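# Move six bottles from cart into fridge, close door

## Task

Transfer all six bottles from the cart into the refrigerator so each stands upright, then close the refrigerator door completely. It fails if a glass bottle drops a significant height, if the door is swung open or closed violently, or if the robot tips over or is left leaning. At the end, release everything and back the robot away.

## Robot and tools

ROBOT. TidyBot++: a mobile base about 0.54 m long, 0.50 m wide and 0.38 m tall on four driven casters. It carries one seven-joint arm with a two-finger gripper. The arm's shoulder sits 0.12 m ahead of the base centre and 0.68 m above the floor. There are two cameras: base_camera on the chassis and wrist_camera, which looks along the hand. The arm starts folded with the hand pointing down.

FRAMES. Base frame: origin on the floor below the base centre, x forward, y left, z up, in metres. Odometry frame: the base frame as it stood when the scene began. base_odometry only integrates wheel turns, so wheel slip shows up as travel. Its heading is in radians, left positive, from -3.142 to 3.142. base_tilt is in degrees, positive when leaning forward or right. hand_pose is the point between the two finger pads, in the base frame; the hand's z axis runs out along the fingers and the fingers close along its y axis.

move. Each call runs one action built from base, joints and/or target, with optional speeds. All parts start together.
- base: an object with any of translate_m (forward positive), strafe_m (left positive), each -2 to 2 metres, and rotate_rad (counter-clockwise seen from above positive), -6.3 to 6.3 radians. These are offsets from where the base last reported itself, along its axes at that moment. translate_m plus strafe_m together drive straight to that point.
- joints: absolute targets by name, in radians: joint_1_rad to joint_7_rad, plus gripper_pos from 0 (open, pad gap about 85 mm) to 1 (closed); gap is roughly 85 x (1 - gripper_pos) mm. joint_2_rad is limited to ±2.249, joint_4_rad to ±2.579, joint_6_rad to ±2.099; the other arm joints turn without limit but take the short way, so send steps under half a turn. joint_1_rad positive swings the arm clockwise seen from above, the reverse of rotate_rad. Tolerances for done are roughly 0.04 to 0.11 rad and 0.03 for the gripper.
- target: a single list of seven numbers [x, y, z, qw, qx, qy, qz], an absolute hand pose in the base frame, metres plus a unit quaternion, in the same form hand_pose is printed. Alongside target, joints may contain only gripper_pos.
- speeds: per-action caps: translate_m and strafe_m 0.05 to 0.5 m/s (if both are moving, give the cap under one key only), rotate_rad 0.1 to 1.57 rad/s, gripper_pos.
- cameras: list of base_camera, wrist_camera or all; omitted means all, [] means none.
- blocking: true or omitted waits until everything is at rest; false returns after about 0.5 s while motion continues, and a later move only replaces the parts it names.
An unknown key makes a call invalid; an out-of-range value gets it refused.

OTHER TOOLS. wait(seconds 0 to 10, cameras) lets time pass and reports state; wait(0) shows an unblocked move's progress in the line earlier move. stop(cameras) brakes every running motion; braked parts read stopped. zoom_image(camera, region [x0, y0, x1, y1] in pixels from the top-left, at most 504 by 504) enlarges part of that camera's latest image. read_manual gives licence texts only. finished_scene(scene: the current scene's number) ends the scene for good; the goal must then hold without the robot.

RESULTS. Lines include base_odometry, base_tilt, joint_positions, hand_pose, hand_target (where the hand would be with every joint on target), motor_effort in percent of maximum with the action's peak in brackets, Motor temperatures, and pictures naming image order. base_status, joint_status and hand_status read moving, done, off_target, stopped, not_followed, contact_stop, time_out, torque_fault or limit_stop_at_motor_heat; the move line gives done or the worst of these. on_its_own lists things the robot did unasked. joint command not followed or pose unreachable (with cause:) means a safety check withheld arm targets. A refusal, or an unrequested stop (contact_stop, time_out, torque fault), cancels the remaining move, wait and finished_scene calls in that reply.

HAND BEHAVIOUR. Hand targets usually settle off_target within about 3 cm; fix by adding (wanted position minus hand_pose) to the previous target. To keep the hand still, resend hand_target, not hand_pose. Unreachable poses make the arm roam up to 10 s and end time_out. Held objects make the arm sag; do not command a joint to its current reading while loaded. Low, forward-pointing poses close to the base may drive the arm into the chassis; nothing prevents arm-base contact. A hand pointing down reaches at most about 0.94 m high, and only near the base. Gripper closing on an object stops off_target at the reported value and keeps squeezing.

AVOID. Dropping a glass bottle from any height, swinging the fridge door hard, and hitting furniture. Torque sensors fault above 104.5 N m (joints 1 to 4) or 51.3 N m (joints 5 to 7), freezing the arm 10 s. Driving or turning while the arm is caught above about 0.6 m, or reaching far out or swinging a stretched arm sideways, can tip the robot; back off to straighten it. A blocked base keeps pushing until it times out. Motors heat when loaded or stretched; MOTOR HOT appears at 60 °C and an over-temperature stop at 75 °C makes the arm sink. Avoid over-squeezing, twisting or yanking on held items. The simulation keeps running while you deliberate. Finish by opening the gripper and moving the robot away.

Each tool is called after "Request:" as name([rows], argument=value, ...), one row to a line, values as JSON.

## Session

Request:
move()

Scene clock: 0.00 s.
Motor temperatures (°C): [29 30 26 26 33 37 32]
base_odometry: x=+0.000 y=+0.000 heading=+0.000
base_tilt: forward=-0.3 right=+0.1
base_status: not commanded
joint_positions: joint_1_rad=+0.047 joint_2_rad=-0.343 joint_3_rad=+3.092 joint_4_rad=-2.502 joint_5_rad=-0.002 joint_6_rad=-0.861 joint_7_rad=+1.603 gripper_pos=+0.000
joint_status: not commanded
motor_effort: joint_1_rad=+1 joint_2_rad=+0 joint_3_rad=+0 joint_4_rad=+14 joint_5_rad=+0 joint_6_rad=+1 joint_7_rad=+0
hand_pose: x=+0.2761 y=+0.0002 z=+0.5944 quat_wxyz=(+0.009, +0.998, +0.016, +0.060) (m; base frame)
hand_target: x=+0.2765 y=+0.0002 z=+0.5946 quat_wxyz=(+0.009, +0.998, +0.016, +0.061) (m; base frame)
hand_status: not commanded
pictures: base_camera, wrist_camera
Images, in order (width x height): base_camera 644x364, wrist_camera 644x476.

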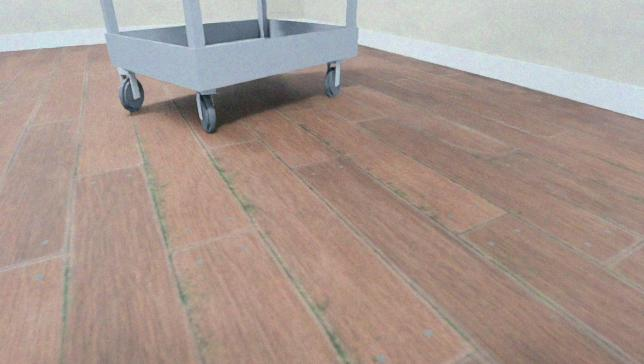

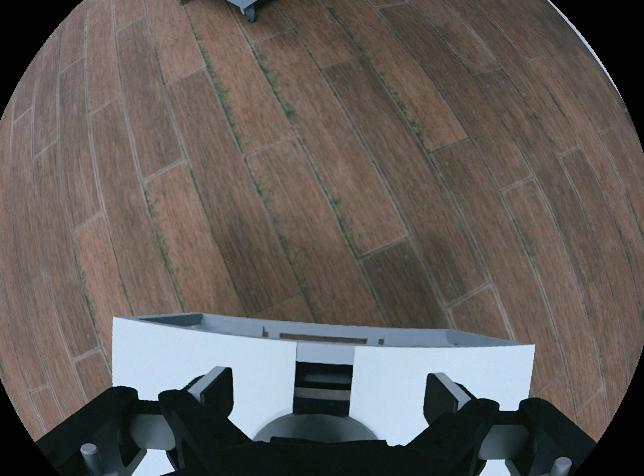

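Request:
move(joints={"joint_6_rad": 0.3})

Request:
move(base={"rotate_rad": 1.3})

Request:
move(base={"rotate_rad": -2.6})

Scene clock: 2.33 s.
Motor temperatures (°C): [29 30 26 26 33 37 32]
move: done
base_odometry: x=+0.000 y=+0.000 heading=+0.000
base_tilt: forward=-0.3 right=+0.1
base_status: not commanded
joint_positions: joint_1_rad=+0.047 joint_2_rad=-0.343 joint_3_rad=+3.092 joint_4_rad=-2.502 joint_5_rad=-0.002 joint_6_rad=+0.253 joint_7_rad=+1.603 gripper_pos=+0.000
joint_status: all done
motor_effort: joint_1_rad=+1(1) joint_2_rad=-4(6) joint_3_rad=+1(1) joint_4_rad=+18(18) joint_5_rad=+0(1) joint_6_rad=+8(8) joint_7_rad=+1(1)
hand_pose: x=+0.5326 y=+0.0029 z=+0.8010 quat_wxyz=(+0.016, +0.815, +0.017, +0.579) (m; base frame)
hand_target: x=+0.5373 y=+0.0031 z=+0.8152 quat_wxyz=(+0.016, +0.801, +0.017, +0.598) (m; base frame)
hand_status: not commanded
pictures: base_camera, wrist_camera
Images, in order (width x height): base_camera 644x364, wrist_camera 644x476.

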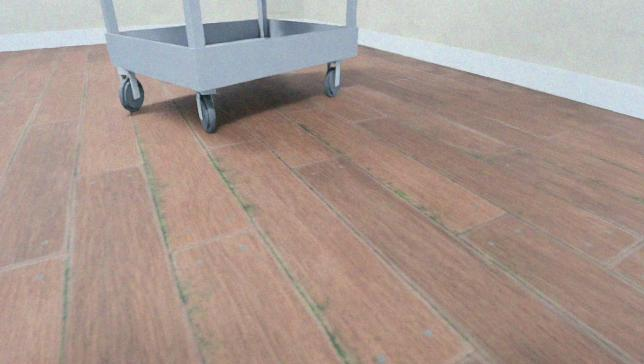

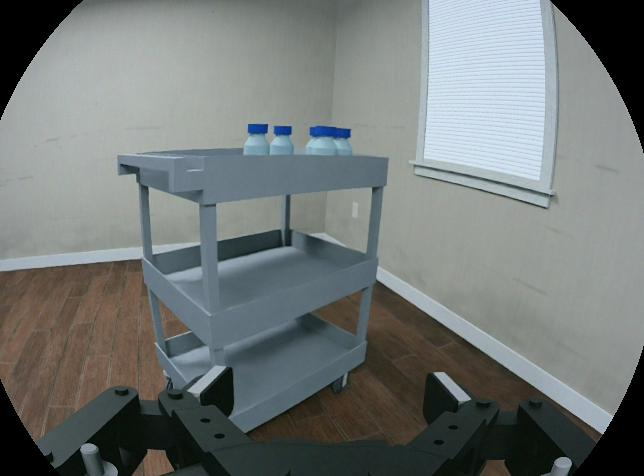

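Scene clock: 4.60 s.
Motor temperatures (°C): [29 30 26 26 33 37 32]
move: done
base_odometry: x=+0.000 y=+0.000 heading=+1.299
base_tilt: forward=-0.3 right=+0.1
base_status: done
joint_positions: joint_1_rad=+0.047 joint_2_rad=-0.343 joint_3_rad=+3.092 joint_4_rad=-2.502 joint_5_rad=-0.002 joint_6_rad=+0.254 joint_7_rad=+1.603 gripper_pos=+0.000
joint_status: not commanded
motor_effort: joint_1_rad=+0(2) joint_2_rad=-5(6) joint_3_rad=+1(3) joint_4_rad=+18(18) joint_5_rad=+0(2) joint_6_rad=+8(8) joint_7_rad=+0(1)
hand_pose: x=+0.5326 y=+0.0032 z=+0.8012 quat_wxyz=(+0.016, +0.815, +0.017, +0.579) (m; base frame)
hand_target: x=+0.5373 y=+0.0031 z=+0.8152 quat_wxyz=(+0.016, +0.801, +0.017, +0.598) (m; base frame)
hand_status: not commanded
pictures: base_camera, wrist_camera
Images, in order (width x height): base_camera 644x364, wrist_camera 644x476.

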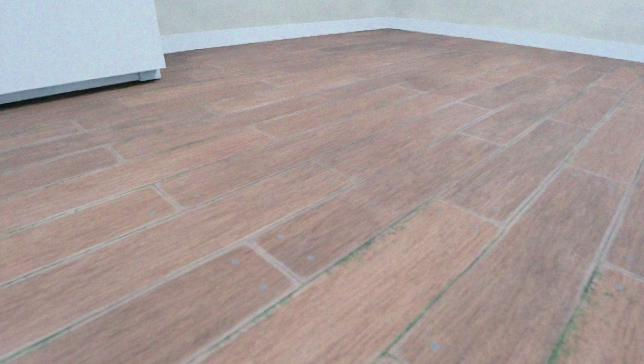

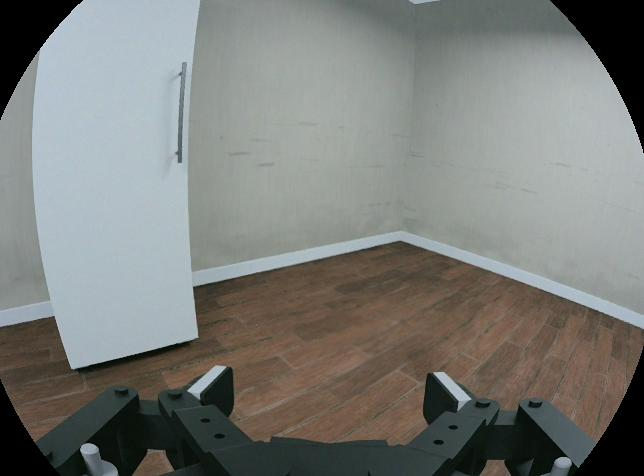

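Scene clock: 7.70 s.
Motor temperatures (°C): [29 30 26 26 33 37 32]
move: done
base_odometry: x=+0.000 y=+0.000 heading=-1.300
base_tilt: forward=-0.3 right=+0.1
base_status: done
joint_positions: joint_1_rad=+0.046 joint_2_rad=-0.343 joint_3_rad=+3.092 joint_4_rad=-2.502 joint_5_rad=-0.002 joint_6_rad=+0.254 joint_7_rad=+1.603 gripper_pos=+0.000
joint_status: not commanded
motor_effort: joint_1_rad=+0(2) joint_2_rad=-5(6) joint_3_rad=+1(2) joint_4_rad=+18(18) joint_5_rad=+0(1) joint_6_rad=+8(9) joint_7_rad=+0(1)
hand_pose: x=+0.5326 y=+0.0034 z=+0.8012 quat_wxyz=(+0.016, +0.815, +0.017, +0.579) (m; base frame)
hand_target: x=+0.5373 y=+0.0031 z=+0.8152 quat_wxyz=(+0.016, +0.801, +0.017, +0.598) (m; base frame)
hand_status: not commanded
pictures: base_camera, wrist_camera
Images, in order (width x height): base_camera 644x364, wrist_camera 644x476.

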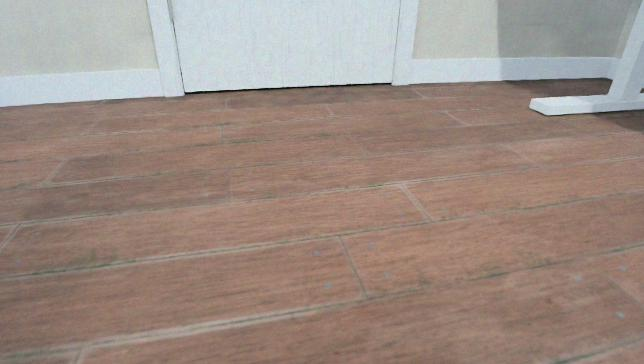

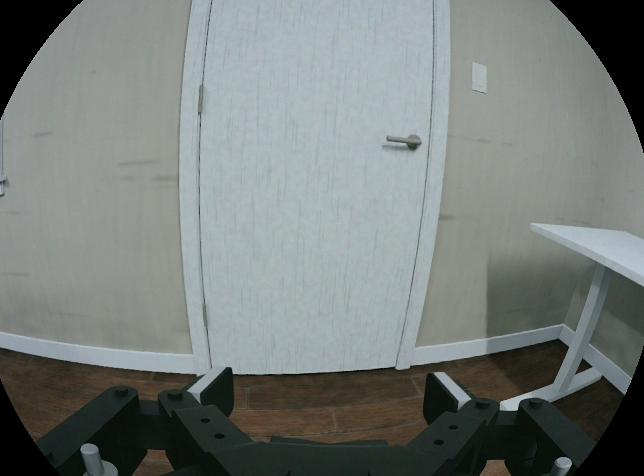

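Request:
move(base={"rotate_rad": 3.05})

Request:
zoom_image(camera="wrist_camera", region=[140, 0, 500, 400])

Scene clock: 11.40 s.
Motor temperatures (°C): [29 30 26 26 33 37 32]
move: done
base_odometry: x=+0.000 y=+0.000 heading=+1.749
base_tilt: forward=-0.3 right=+0.1
base_status: done
joint_positions: joint_1_rad=+0.047 joint_2_rad=-0.343 joint_3_rad=+3.092 joint_4_rad=-2.502 joint_5_rad=-0.002 joint_6_rad=+0.254 joint_7_rad=+1.603 gripper_pos=+0.000
joint_status: not commanded
motor_effort: joint_1_rad=+0(2) joint_2_rad=-5(6) joint_3_rad=+1(2) joint_4_rad=+18(18) joint_5_rad=+0(1) joint_6_rad=+8(8) joint_7_rad=+0(1)
hand_pose: x=+0.5326 y=+0.0030 z=+0.8012 quat_wxyz=(+0.016, +0.815, +0.017, +0.579) (m; base frame)
hand_target: x=+0.5373 y=+0.0031 z=+0.8152 quat_wxyz=(+0.016, +0.801, +0.017, +0.598) (m; base frame)
hand_status: not commanded
pictures: base_camera, wrist_camera
Images, in order (width x height): base_camera 644x364, wrist_camera 644x476.

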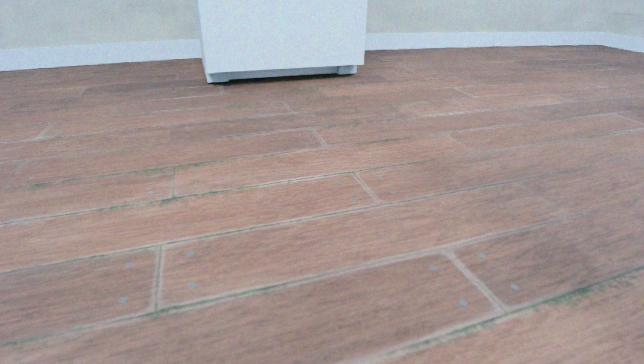

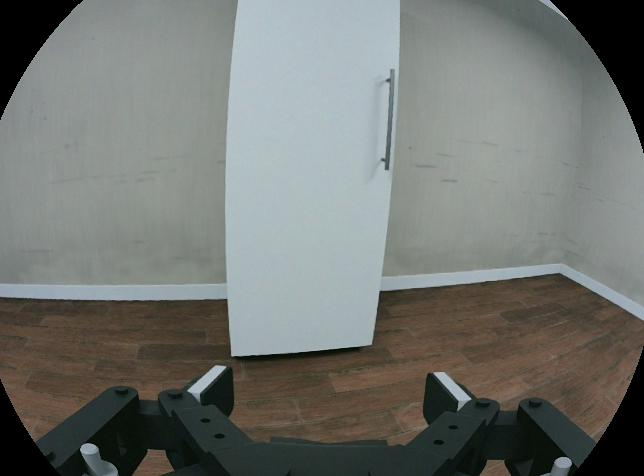

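Scaled by 1.260.

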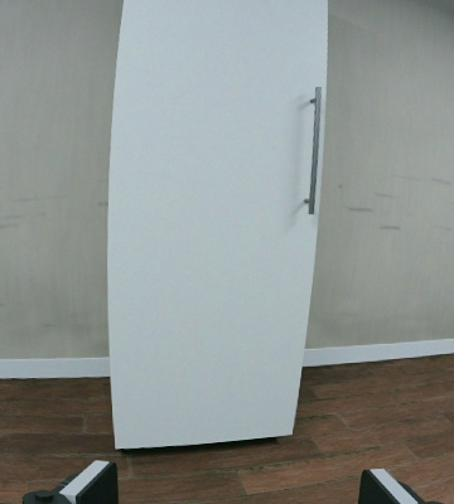

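Request:
move(base={"rotate_rad": 0.3}, joints={"joint_1_rad": 0.0, "joint_2_rad": -0.5, "joint_3_rad": 3.14, "joint_4_rad": -1.737, "joint_5_rad": 0.0, "joint_6_rad": -0.333, "joint_7_rad": 1.57})

Request:
move(base={"translate_m": 0.54, "strafe_m": -0.38})

Scene clock: 18.60 s.
Motor temperatures (°C): [29 30 26 26 33 37 32]
move: done
base_odometry: x=+0.000 y=+0.000 heading=+2.048
base_tilt: forward=-0.3 right=+0.1
base_status: done
joint_positions: joint_1_rad=+0.015 joint_2_rad=-0.492 joint_3_rad=+3.116 joint_4_rad=-1.775 joint_5_rad=-0.002 joint_6_rad=-0.267 joint_7_rad=+1.603 gripper_pos=+0.000
joint_status: all done
motor_effort: joint_1_rad=+1(3) joint_2_rad=-2(7) joint_3_rad=+1(3) joint_4_rad=+20(22) joint_5_rad=+0(2) joint_6_rad=+8(9) joint_7_rad=+0(1)
hand_pose: x=+0.5326 y=+0.0104 z=+1.1482 quat_wxyz=(+0.012, +0.700, +0.018, +0.714) (m; base frame)
hand_target: x=+0.5256 y=+0.0023 z=+1.1543 quat_wxyz=(+0.000, +0.707, +0.000, +0.707) (m; base frame)
hand_status: not commanded
pictures: base_camera, wrist_camera
Images, in order (width x height): base_camera 644x364, wrist_camera 644x476.

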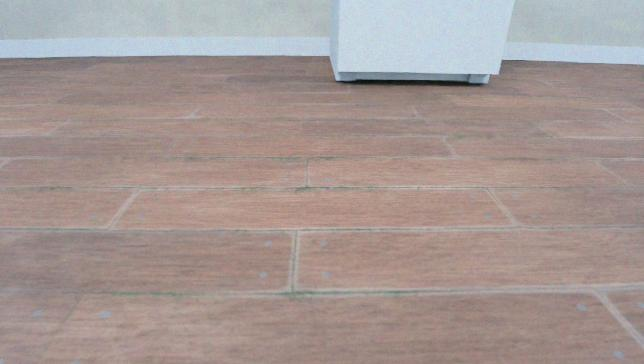

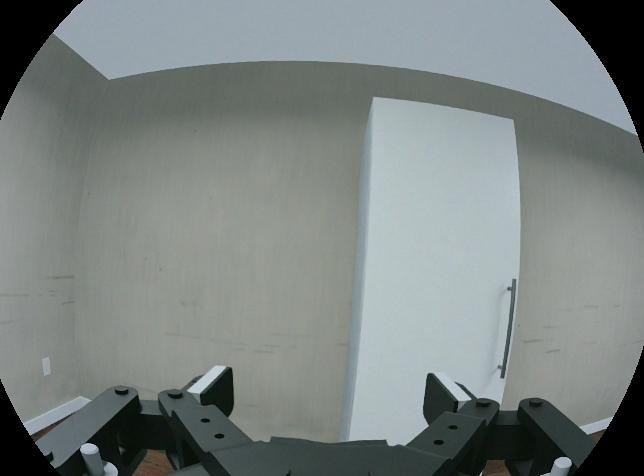

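Scene clock: 21.27 s.
Motor temperatures (°C): [29 30 26 26 33 37 32]
move: done
base_odometry: x=+0.090 y=+0.654 heading=+2.049
base_tilt: forward=-0.3 right=+0.1
base_status: done
joint_positions: joint_1_rad=+0.013 joint_2_rad=-0.498 joint_3_rad=+3.122 joint_4_rad=-1.774 joint_5_rad=-0.002 joint_6_rad=-0.270 joint_7_rad=+1.603 gripper_pos=+0.000
joint_status: not commanded
motor_effort: joint_1_rad=+1(1) joint_2_rad=-2(5) joint_3_rad=+1(3) joint_4_rad=+20(21) joint_5_rad=+0(1) joint_6_rad=+8(9) joint_7_rad=+0(1)
hand_pose: x=+0.5297 y=+0.0076 z=+1.1503 quat_wxyz=(+0.013, +0.698, +0.016, +0.716) (m; base frame)
hand_target: x=+0.5256 y=+0.0023 z=+1.1543 quat_wxyz=(+0.000, +0.707, +0.000, +0.707) (m; base frame)
hand_status: not commanded
pictures: base_camera, wrist_camera
Images, in order (width x height): base_camera 644x364, wrist_camera 644x476.

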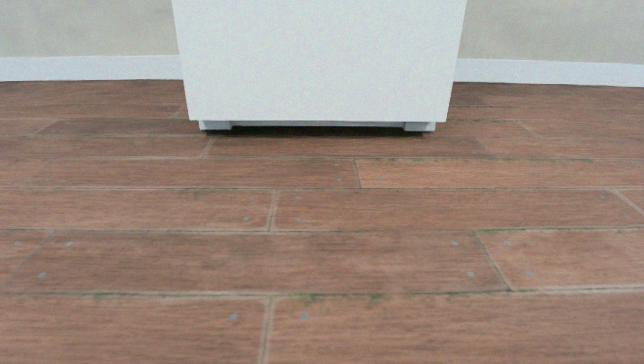

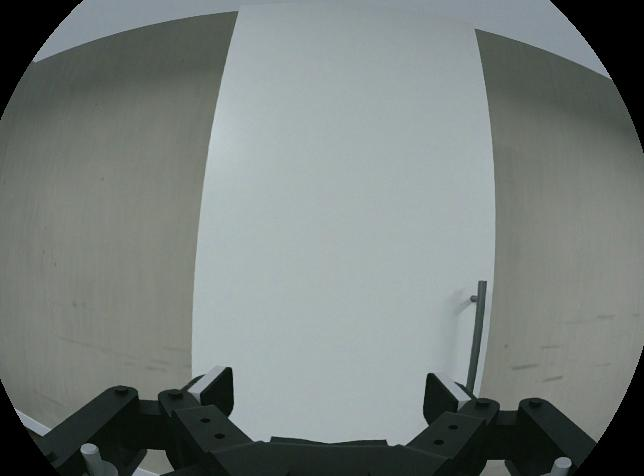

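Request:
move(base={"strafe_m": -0.295, "translate_m": 0.15}, joints={"joint_1_rad": 0.0, "joint_2_rad": -0.6, "joint_3_rad": 3.14, "joint_4_rad": -2.23, "joint_5_rad": 0.0, "joint_6_rad": 0.07, "joint_7_rad": 1.57})

Scene clock: 25.70 s.
Motor temperatures (°C): [29 30 26 26 33 37 32]
move: done
base_odometry: x=+0.283 y=+0.923 heading=+2.049
base_tilt: forward=-0.3 right=+0.1
base_status: done
joint_positions: joint_1_rad=+0.011 joint_2_rad=-0.588 joint_3_rad=+3.130 joint_4_rad=-2.211 joint_5_rad=-0.002 joint_6_rad=+0.020 joint_7_rad=+1.603 gripper_pos=+0.000
joint_status: all done
motor_effort: joint_1_rad=+0(2) joint_2_rad=-1(4) joint_3_rad=+1(4) joint_4_rad=+21(22) joint_5_rad=+0(1) joint_6_rad=+8(10) joint_7_rad=+0(2)
hand_pose: x=+0.5106 y=+0.0025 z=+1.0057 quat_wxyz=(+0.014, +0.718, +0.012, +0.696) (m; base frame)
hand_target: x=+0.5065 y=+0.0021 z=+1.0138 quat_wxyz=(+0.000, +0.703, +0.000, +0.711) (m; base frame)
hand_status: not commanded
pictures: base_camera, wrist_camera
Images, in order (width x height): base_camera 644x364, wrist_camera 644x476.

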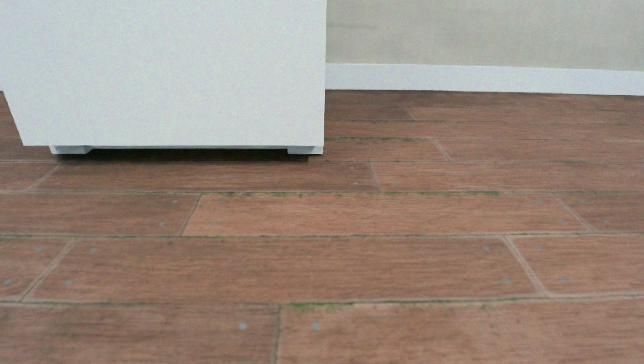

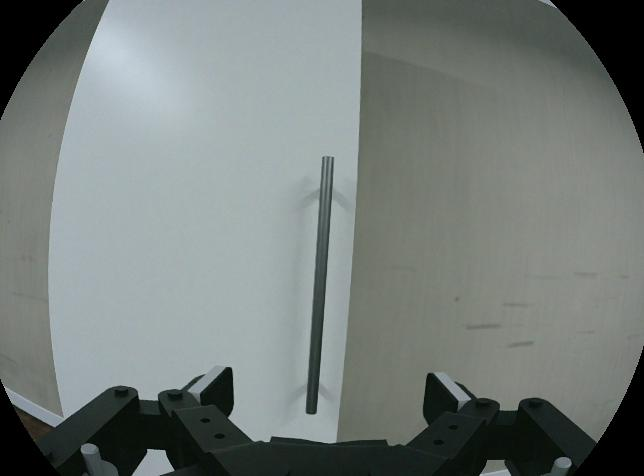

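Request:
move(base={"strafe_m": 0.005, "translate_m": 0.25}, joints={"joint_7_rad": 1.48}, speeds={"translate_m": 0.2})

Scene clock: 28.97 s.
Motor temperatures (°C): [29 30 26 26 33 37 32]
move: done
base_odometry: x=+0.163 y=+1.143 heading=+2.049
base_tilt: forward=-0.3 right=+0.1
base_status: done
joint_positions: joint_1_rad=+0.011 joint_2_rad=-0.597 joint_3_rad=+3.130 joint_4_rad=-2.211 joint_5_rad=-0.002 joint_6_rad=+0.023 joint_7_rad=+1.507 gripper_pos=+0.000
joint_status: all done
motor_effort: joint_1_rad=+1(1) joint_2_rad=+0(3) joint_3_rad=+1(3) joint_4_rad=+21(21) joint_5_rad=+0(1) joint_6_rad=+8(9) joint_7_rad=+0(2)
hand_pose: x=+0.5076 y=+0.0026 z=+1.0099 quat_wxyz=(-0.020, +0.714, -0.022, +0.700) (m; base frame)
hand_target: x=+0.5065 y=+0.0021 z=+1.0138 quat_wxyz=(-0.032, +0.703, -0.031, +0.710) (m; base frame)
hand_status: not commanded
pictures: base_camera, wrist_camera
Images, in order (width x height): base_camera 644x364, wrist_camera 644x476.

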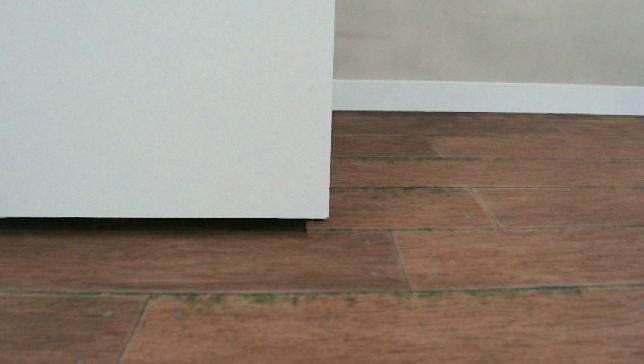

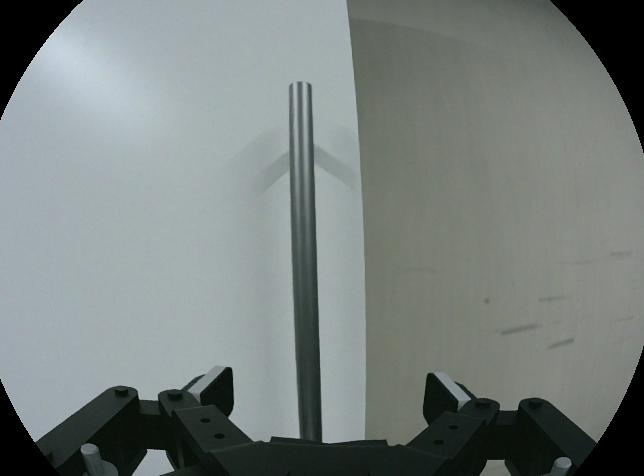

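Request:
move(base={"strafe_m": 0.008, "translate_m": 0.07}, speeds={"translate_m": 0.1})

Scene clock: 30.77 s.
Motor temperatures (°C): [29 30 26 26 33 37 32]
move: done
base_odometry: x=+0.124 y=+1.202 heading=+2.049
base_tilt: forward=-0.3 right=+0.1
base_status: done
joint_positions: joint_1_rad=+0.011 joint_2_rad=-0.599 joint_3_rad=+3.130 joint_4_rad=-2.211 joint_5_rad=-0.002 joint_6_rad=+0.024 joint_7_rad=+1.507 gripper_pos=+0.000
joint_status: not commanded
motor_effort: joint_1_rad=+1(1) joint_2_rad=+0(2) joint_3_rad=+1(1) joint_4_rad=+21(21) joint_5_rad=+1(1) joint_6_rad=+8(9) joint_7_rad=+1(1)
hand_pose: x=+0.5071 y=+0.0026 z=+1.0105 quat_wxyz=(-0.020, +0.713, -0.022, +0.700) (m; base frame)
hand_target: x=+0.5065 y=+0.0021 z=+1.0138 quat_wxyz=(-0.032, +0.703, -0.031, +0.710) (m; base frame)
hand_status: not commanded
pictures: base_camera, wrist_camera
Images, in order (width x height): base_camera 644x364, wrist_camera 644x476.

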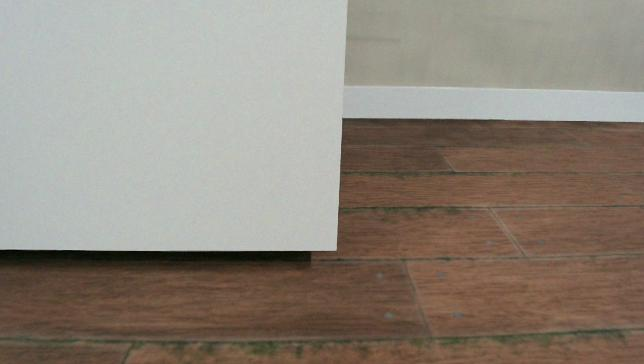

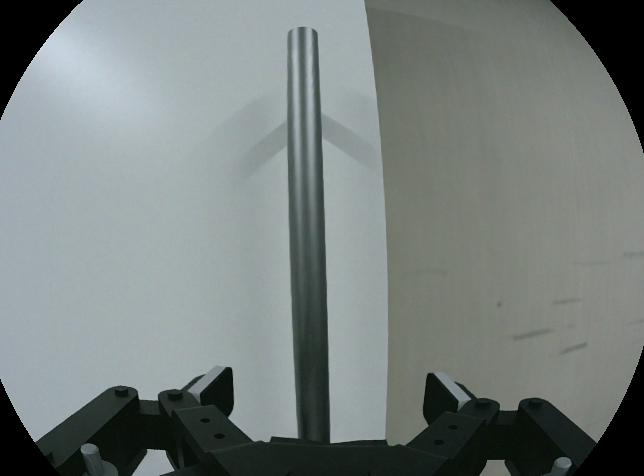

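Request:
move(base={"strafe_m": 0.006, "translate_m": 0.025}, speeds={"translate_m": 0.1})

Request:
move(joints={"gripper_pos": 0.6})

Scene clock: 32.27 s.
Motor temperatures (°C): [29 30 26 26 33 37 32]
move: done
base_odometry: x=+0.107 y=+1.222 heading=+2.049
base_tilt: forward=-0.3 right=+0.1
base_status: done
joint_positions: joint_1_rad=+0.011 joint_2_rad=-0.597 joint_3_rad=+3.130 joint_4_rad=-2.212 joint_5_rad=-0.002 joint_6_rad=+0.025 joint_7_rad=+1.507 gripper_pos=+0.000
joint_status: not commanded
motor_effort: joint_1_rad=+1(1) joint_2_rad=+0(2) joint_3_rad=+1(1) joint_4_rad=+21(21) joint_5_rad=+0(1) joint_6_rad=+8(9) joint_7_rad=+0(1)
hand_pose: x=+0.5078 y=+0.0026 z=+1.0097 quat_wxyz=(-0.020, +0.714, -0.022, +0.700) (m; base frame)
hand_target: x=+0.5065 y=+0.0021 z=+1.0138 quat_wxyz=(-0.032, +0.703, -0.031, +0.710) (m; base frame)
hand_status: not commanded
pictures: base_camera, wrist_camera
Images, in order (width x height): base_camera 644x364, wrist_camera 644x476.

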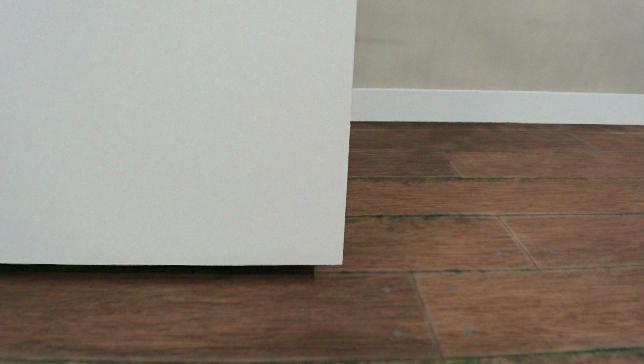

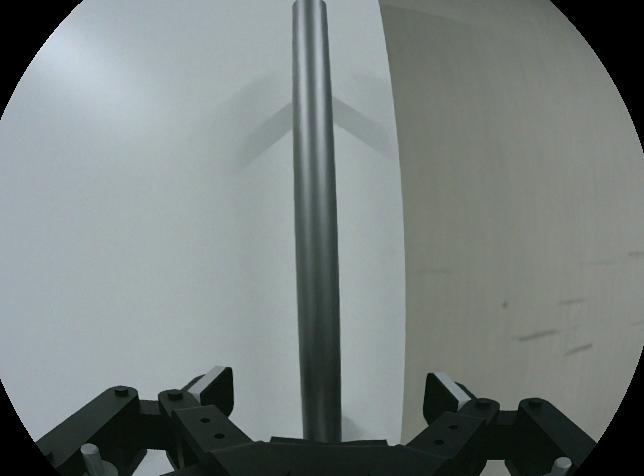

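Scene clock: 33.13 s.
Motor temperatures (°C): [29 30 26 26 33 37 32]
move: done
base_odometry: x=+0.107 y=+1.222 heading=+2.049
base_tilt: forward=-0.3 right=+0.1
base_status: not commanded
joint_positions: joint_1_rad=+0.011 joint_2_rad=-0.597 joint_3_rad=+3.130 joint_4_rad=-2.212 joint_5_rad=-0.002 joint_6_rad=+0.025 joint_7_rad=+1.507 gripper_pos=+0.600
joint_status: all done
motor_effort: joint_1_rad=+0(1) joint_2_rad=+0(1) joint_3_rad=+1(1) joint_4_rad=+21(21) joint_5_rad=+0(1) joint_6_rad=+8(9) joint_7_rad=+0(1)
hand_pose: x=+0.5078 y=+0.0026 z=+1.0097 quat_wxyz=(-0.020, +0.714, -0.022, +0.700) (m; base frame)
hand_target: x=+0.5065 y=+0.0021 z=+1.0138 quat_wxyz=(-0.032, +0.703, -0.031, +0.710) (m; base frame)
hand_status: not commanded
pictures: base_camera, wrist_camera
Images, in order (width x height): base_camera 644x364, wrist_camera 644x476.

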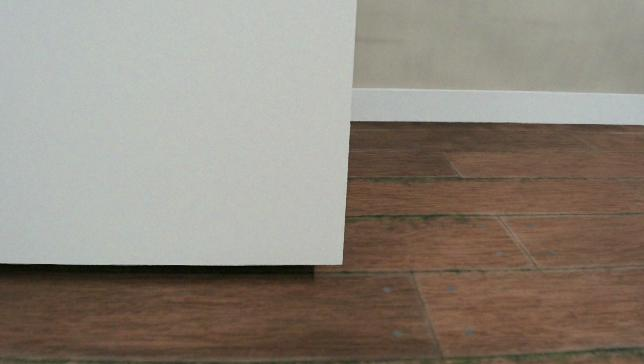

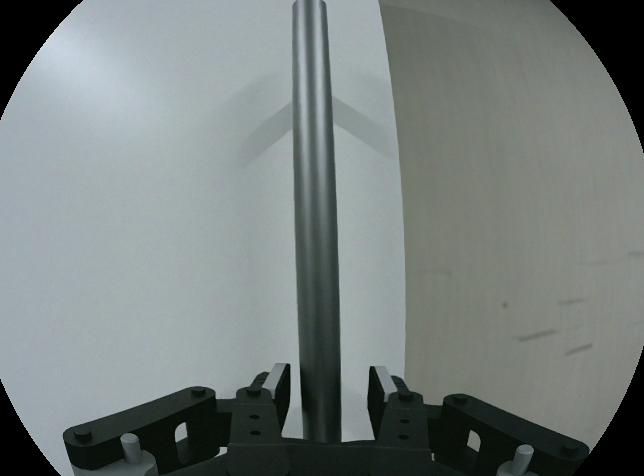

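Request:
move(joints={"gripper_pos": 0.95})

Scene clock: 34.93 s.
Motor temperatures (°C): [29 30 26 26 33 37 32]
move: off_target
base_odometry: x=+0.107 y=+1.222 heading=+2.049
base_tilt: forward=-0.3 right=+0.1
base_status: not commanded
joint_positions: joint_1_rad=-0.001 joint_2_rad=-0.598 joint_3_rad=+3.132 joint_4_rad=-2.213 joint_5_rad=-0.001 joint_6_rad=+0.025 joint_7_rad=+1.507 gripper_pos=+0.844
joint_status: gripper_pos off_target (ended at +0.844, target +0.950)
motor_effort: joint_1_rad=-2(6) joint_2_rad=+1(3) joint_3_rad=-2(9) joint_4_rad=+21(22) joint_5_rad=-3(4) joint_6_rad=+8(9) joint_7_rad=-3(3)
hand_pose: x=+0.5072 y=+0.0064 z=+1.0099 quat_wxyz=(-0.024, +0.713, -0.018, +0.700) (m; base frame)
hand_target: x=+0.5065 y=+0.0021 z=+1.0138 quat_wxyz=(-0.032, +0.703, -0.031, +0.710) (m; base frame)
hand_status: not commanded
pictures: base_camera, wrist_camera
Images, in order (width x height): base_camera 644x364, wrist_camera 644x476.

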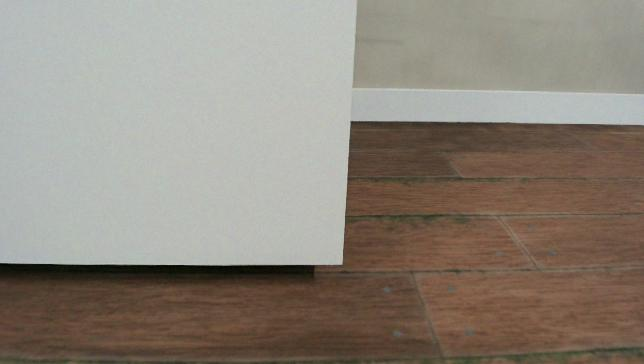

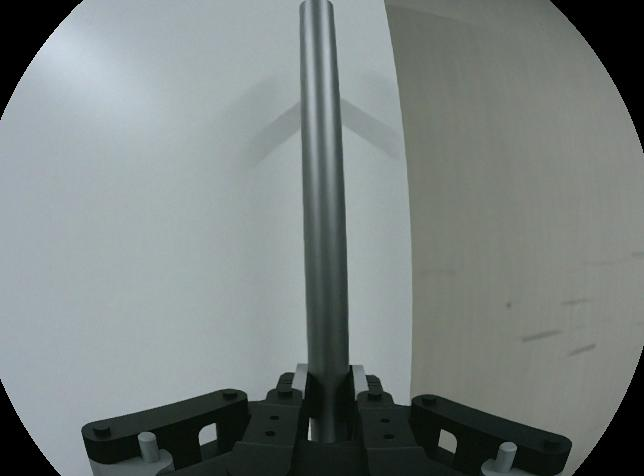

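Request:
move(base={"translate_m": -0.057, "strafe_m": 0.06, "rotate_rad": -0.1}, speeds={"translate_m": 0.1, "rotate_rad": 0.12})

Scene clock: 37.63 s.
Motor temperatures (°C): [29 30 26 26 33 37 32]
move: done
base_odometry: x=+0.080 y=+1.144 heading=+1.948
base_tilt: forward=-0.3 right=+0.1
base_status: done
joint_positions: joint_1_rad=-0.001 joint_2_rad=-0.583 joint_3_rad=+3.131 joint_4_rad=-2.230 joint_5_rad=-0.001 joint_6_rad=+0.081 joint_7_rad=+1.507 gripper_pos=+0.846
joint_status: not commanded
motor_effort: joint_1_rad=+4(5) joint_2_rad=-5(19) joint_3_rad=+7(8) joint_4_rad=+20(23) joint_5_rad=-4(4) joint_6_rad=+8(11) joint_7_rad=-3(4)
hand_pose: x=+0.5120 y=+0.0071 z=+1.0106 quat_wxyz=(-0.025, +0.705, -0.018, +0.708) (m; base frame)
hand_target: x=+0.5065 y=+0.0021 z=+1.0138 quat_wxyz=(-0.032, +0.703, -0.031, +0.710) (m; base frame)
hand_status: not commanded
pictures: base_camera, wrist_camera
Images, in order (width x height): base_camera 644x364, wrist_camera 644x476.

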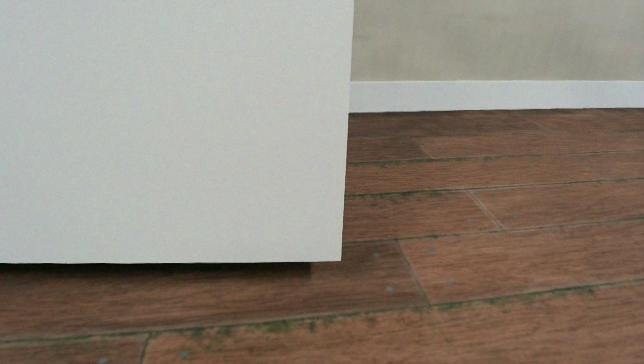

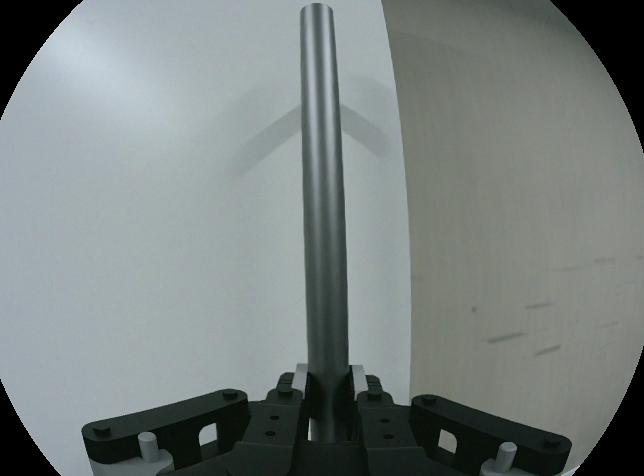

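Opening works. Continue.

Request:
move(base={"translate_m": -0.11, "strafe_m": 0.122, "rotate_rad": -0.2}, speeds={"translate_m": 0.13, "rotate_rad": 0.16}, cameras=["wrist_camera"])

Request:
move(base={"translate_m": -0.107, "strafe_m": 0.125, "rotate_rad": -0.2}, speeds={"translate_m": 0.13, "rotate_rad": 0.16}, cameras=["wrist_camera"])

Scene clock: 40.00 s.
Motor temperatures (°C): [29 30 26 26 33 37 32]
move: done
base_odometry: x=+0.007 y=+0.996 heading=+1.747
base_tilt: forward=-0.3 right=+0.1
base_status: done
joint_positions: joint_1_rad=-0.006 joint_2_rad=-0.577 joint_3_rad=+3.124 joint_4_rad=-2.225 joint_5_rad=-0.001 joint_6_rad=+0.082 joint_7_rad=+1.507 gripper_pos=+0.846
joint_status: not commanded
motor_effort: joint_1_rad=+4(8) joint_2_rad=-3(8) joint_3_rad=+5(11) joint_4_rad=+19(20) joint_5_rad=-3(4) joint_6_rad=+7(9) joint_7_rad=-3(3)
hand_pose: x=+0.5138 y=+0.0128 z=+1.0118 quat_wxyz=(-0.027, +0.705, -0.012, +0.708) (m; base frame)
hand_target: x=+0.5065 y=+0.0021 z=+1.0138 quat_wxyz=(-0.032, +0.703, -0.031, +0.710) (m; base frame)
hand_status: not commanded
pictures: wrist_camera
Images, in order (width x height): wrist_camera 644x476.

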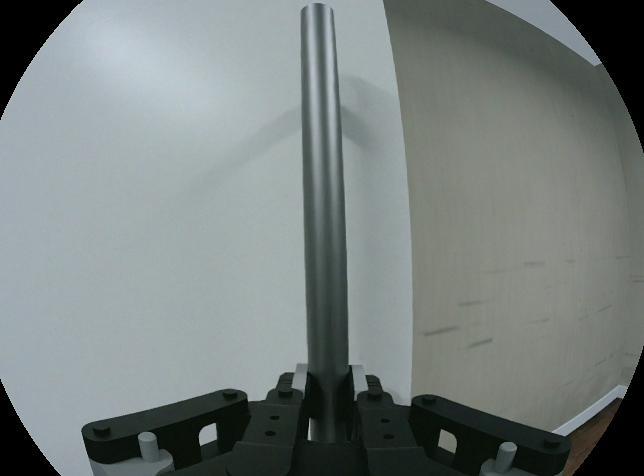

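Scene clock: 42.43 s.
Motor temperatures (°C): [29 30 26 26 33 37 32]
move: done
base_odometry: x=-0.097 y=+0.869 heading=+1.546
base_tilt: forward=-0.3 right=+0.1
base_status: done
joint_positions: joint_1_rad=-0.009 joint_2_rad=-0.577 joint_3_rad=+3.120 joint_4_rad=-2.222 joint_5_rad=-0.001 joint_6_rad=+0.081 joint_7_rad=+1.507 gripper_pos=+0.846
joint_status: not commanded
motor_effort: joint_1_rad=+5(7) joint_2_rad=-4(9) joint_3_rad=+8(10) joint_4_rad=+20(21) joint_5_rad=-4(5) joint_6_rad=+9(10) joint_7_rad=-3(4)
hand_pose: x=+0.5139 y=+0.0156 z=+1.0132 quat_wxyz=(-0.028, +0.705, -0.010, +0.709) (m; base frame)
hand_target: x=+0.5065 y=+0.0021 z=+1.0138 quat_wxyz=(-0.032, +0.703, -0.031, +0.710) (m; base frame)
hand_status: not commanded
pictures: wrist_camera
Images, in order (width x height): wrist_camera 644x476.

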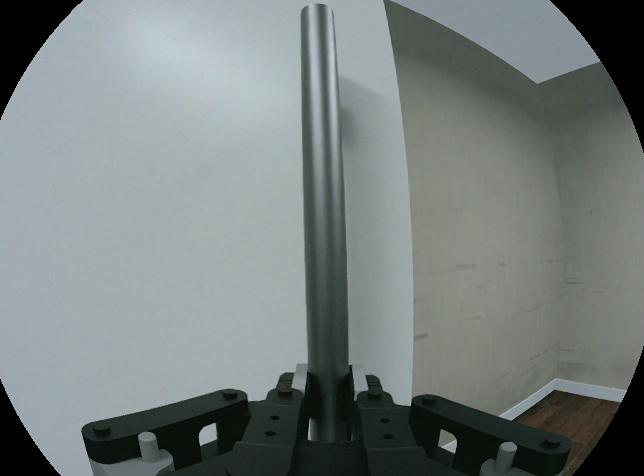

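Request:
move(base={"translate_m": -0.125, "strafe_m": 0.167, "rotate_rad": -0.25}, speeds={"translate_m": 0.16, "rotate_rad": 0.2}, cameras=["wrist_camera"])

Request:
move(base={"translate_m": -0.128, "strafe_m": 0.162, "rotate_rad": -0.25}, speeds={"translate_m": 0.16, "rotate_rad": 0.2}, cameras=["wrist_camera"])

Request:
move(base={"translate_m": -0.128, "strafe_m": 0.162, "rotate_rad": -0.25}, speeds={"translate_m": 0.16, "rotate_rad": 0.2})

Scene clock: 45.17 s.
Motor temperatures (°C): [29 30 26 26 33 37 32]
move: done
base_odometry: x=-0.267 y=+0.748 heading=+1.295
base_tilt: forward=-0.3 right=+0.1
base_status: done
joint_positions: joint_1_rad=-0.002 joint_2_rad=-0.579 joint_3_rad=+3.123 joint_4_rad=-2.221 joint_5_rad=-0.001 joint_6_rad=+0.082 joint_7_rad=+1.507 gripper_pos=+0.846
joint_status: not commanded
motor_effort: joint_1_rad=+1(8) joint_2_rad=-4(8) joint_3_rad=+3(11) joint_4_rad=+20(22) joint_5_rad=-4(5) joint_6_rad=+8(9) joint_7_rad=-4(4)
hand_pose: x=+0.5133 y=+0.0117 z=+1.0145 quat_wxyz=(-0.026, +0.703, -0.013, +0.710) (m; base frame)
hand_target: x=+0.5065 y=+0.0021 z=+1.0138 quat_wxyz=(-0.032, +0.703, -0.031, +0.710) (m; base frame)
hand_status: not commanded
pictures: wrist_camera
Images, in order (width x height): wrist_camera 644x476.

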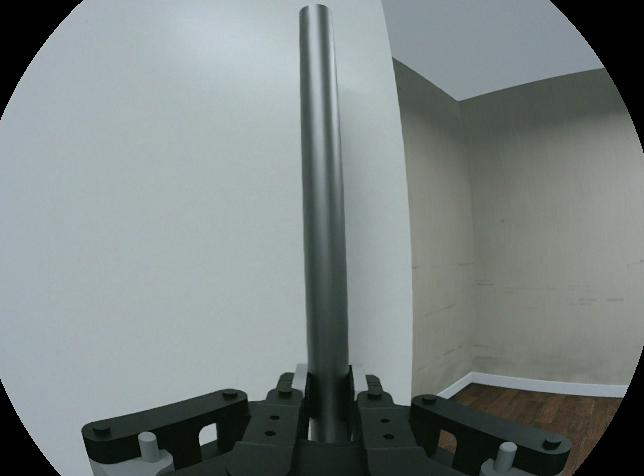

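Scene clock: 47.10 s.
Motor temperatures (°C): [29 30 26 26 33 37 32]
move: done
base_odometry: x=-0.458 y=+0.669 heading=+1.044
base_tilt: forward=-0.3 right=+0.1
base_status: done
joint_positions: joint_1_rad=-0.004 joint_2_rad=-0.582 joint_3_rad=+3.121 joint_4_rad=-2.221 joint_5_rad=-0.001 joint_6_rad=+0.082 joint_7_rad=+1.507 gripper_pos=+0.846
joint_status: not commanded
motor_effort: joint_1_rad=+1(7) joint_2_rad=-3(7) joint_3_rad=+3(10) joint_4_rad=+19(22) joint_5_rad=-4(5) joint_6_rad=+7(10) joint_7_rad=-4(4)
hand_pose: x=+0.5123 y=+0.0134 z=+1.0156 quat_wxyz=(-0.027, +0.702, -0.012, +0.711) (m; base frame)
hand_target: x=+0.5065 y=+0.0021 z=+1.0138 quat_wxyz=(-0.032, +0.703, -0.031, +0.710) (m; base frame)
hand_status: not commanded
pictures: wrist_camera
Images, in order (width x height): wrist_camera 644x476.

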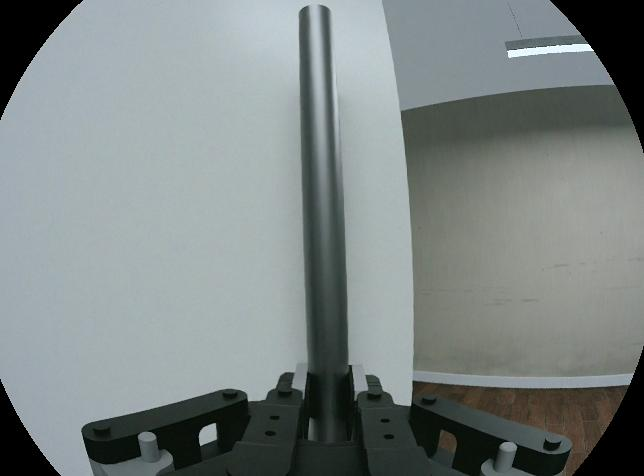

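Scene clock: 49.07 s.
Motor temperatures (°C): [29 30 26 26 33 37 32]
move: done
base_odometry: x=-0.663 y=+0.640 heading=+0.793
base_tilt: forward=-0.3 right=+0.1
base_status: done
joint_positions: joint_1_rad=-0.006 joint_2_rad=-0.587 joint_3_rad=+3.117 joint_4_rad=-2.223 joint_5_rad=-0.001 joint_6_rad=+0.082 joint_7_rad=+1.507 gripper_pos=+0.846
joint_status: not commanded
motor_effort: joint_1_rad=+1(8) joint_2_rad=-2(7) joint_3_rad=+4(10) joint_4_rad=+19(22) joint_5_rad=-3(5) joint_6_rad=+7(10) joint_7_rad=-3(4)
hand_pose: x=+0.5106 y=+0.0160 z=+1.0163 quat_wxyz=(-0.028, +0.701, -0.009, +0.712) (m; base frame)
hand_target: x=+0.5065 y=+0.0021 z=+1.0138 quat_wxyz=(-0.032, +0.703, -0.031, +0.710) (m; base frame)
hand_status: not commanded
pictures: base_camera, wrist_camera
Images, in order (width x height): base_camera 644x364, wrist_camera 644x476.

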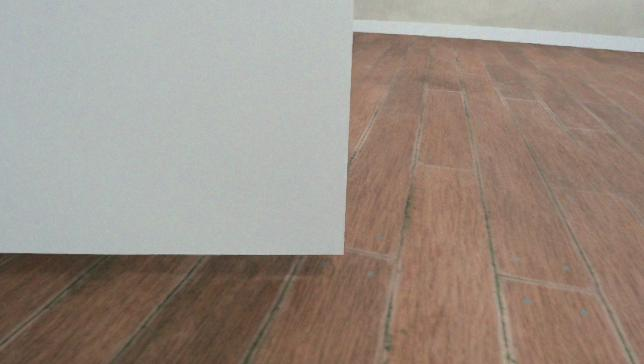

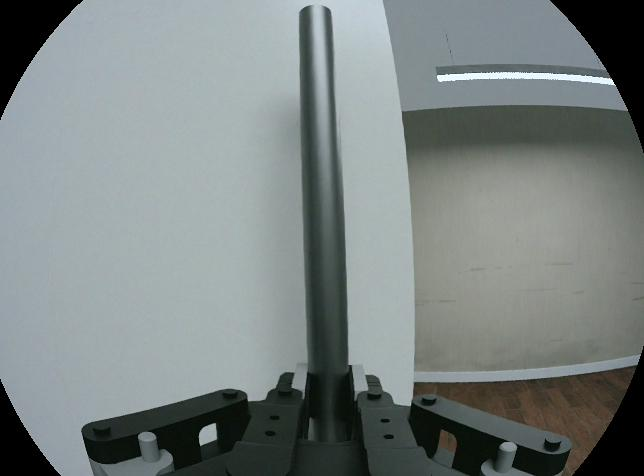

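Request:
move(base={"translate_m": -0.15, "strafe_m": 0.2, "rotate_rad": -0.3}, speeds={"translate_m": 0.16, "rotate_rad": 0.2}, cameras=["wrist_camera"])

Request:
move(base={"translate_m": -0.15, "strafe_m": 0.198, "rotate_rad": -0.3}, speeds={"translate_m": 0.16, "rotate_rad": 0.2})

Scene clock: 51.77 s.
Motor temperatures (°C): [29 30 26 26 33 37 32]
move: done
base_odometry: x=-0.910 y=+0.673 heading=+0.492
base_tilt: forward=-0.3 right=+0.1
base_status: done
joint_positions: joint_1_rad=-0.010 joint_2_rad=-0.576 joint_3_rad=+3.118 joint_4_rad=-2.218 joint_5_rad=-0.001 joint_6_rad=+0.086 joint_7_rad=+1.507 gripper_pos=+0.848
joint_status: not commanded
motor_effort: joint_1_rad=+2(8) joint_2_rad=-5(11) joint_3_rad=+3(11) joint_4_rad=+17(22) joint_5_rad=-4(5) joint_6_rad=+5(10) joint_7_rad=-4(4)
hand_pose: x=+0.5140 y=+0.0177 z=+1.0166 quat_wxyz=(-0.029, +0.702, -0.008, +0.712) (m; base frame)
hand_target: x=+0.5065 y=+0.0021 z=+1.0138 quat_wxyz=(-0.032, +0.703, -0.031, +0.710) (m; base frame)
hand_status: not commanded
pictures: wrist_camera
Images, in order (width x height): wrist_camera 644x476.

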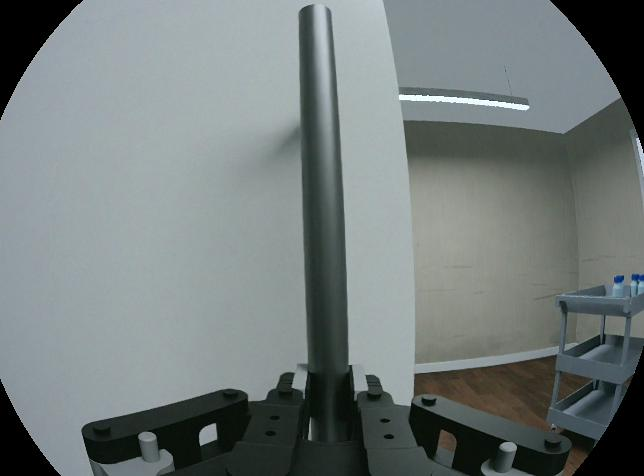

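Scene clock: 53.97 s.
Motor temperatures (°C): [29 30 26 26 33 37 32]
move: done
base_odometry: x=-1.136 y=+0.777 heading=+0.191
base_tilt: forward=-0.3 right=+0.1
base_status: done
joint_positions: joint_1_rad=-0.010 joint_2_rad=-0.607 joint_3_rad=+3.122 joint_4_rad=-2.242 joint_5_rad=-0.001 joint_6_rad=+0.072 joint_7_rad=+1.500 gripper_pos=+0.950
joint_status: not commanded
on_its_own: gripper_pos moved +0.102 to your old target +0.950
motor_effort: joint_1_rad=+1(8) joint_2_rad=+1(34) joint_3_rad=+1(11) joint_4_rad=+21(23) joint_5_rad=-1(5) joint_6_rad=+8(9) joint_7_rad=+0(4)
hand_pose: x=+0.5036 y=+0.0152 z=+1.0096 quat_wxyz=(-0.031, +0.704, -0.012, +0.709) (m; base frame)
hand_target: x=+0.5065 y=+0.0021 z=+1.0138 quat_wxyz=(-0.032, +0.703, -0.031, +0.710) (m; base frame)
hand_status: not commanded
pictures: base_camera, wrist_camera
Images, in order (width x height): base_camera 644x364, wrist_camera 644x476.

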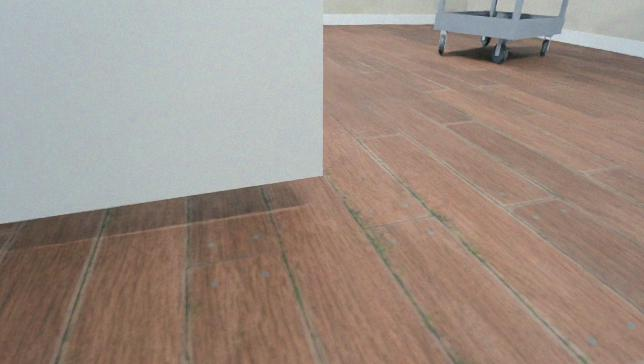

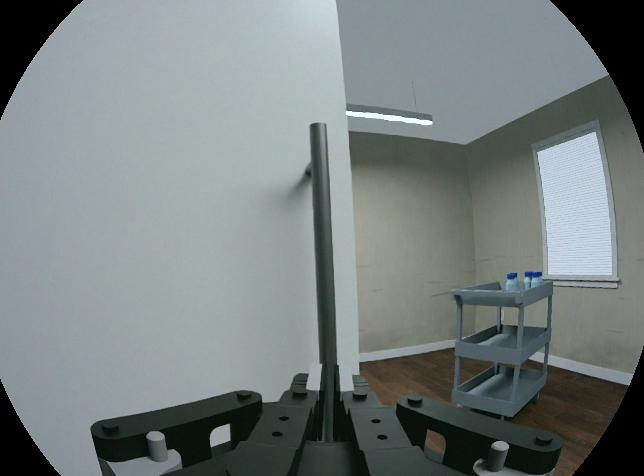

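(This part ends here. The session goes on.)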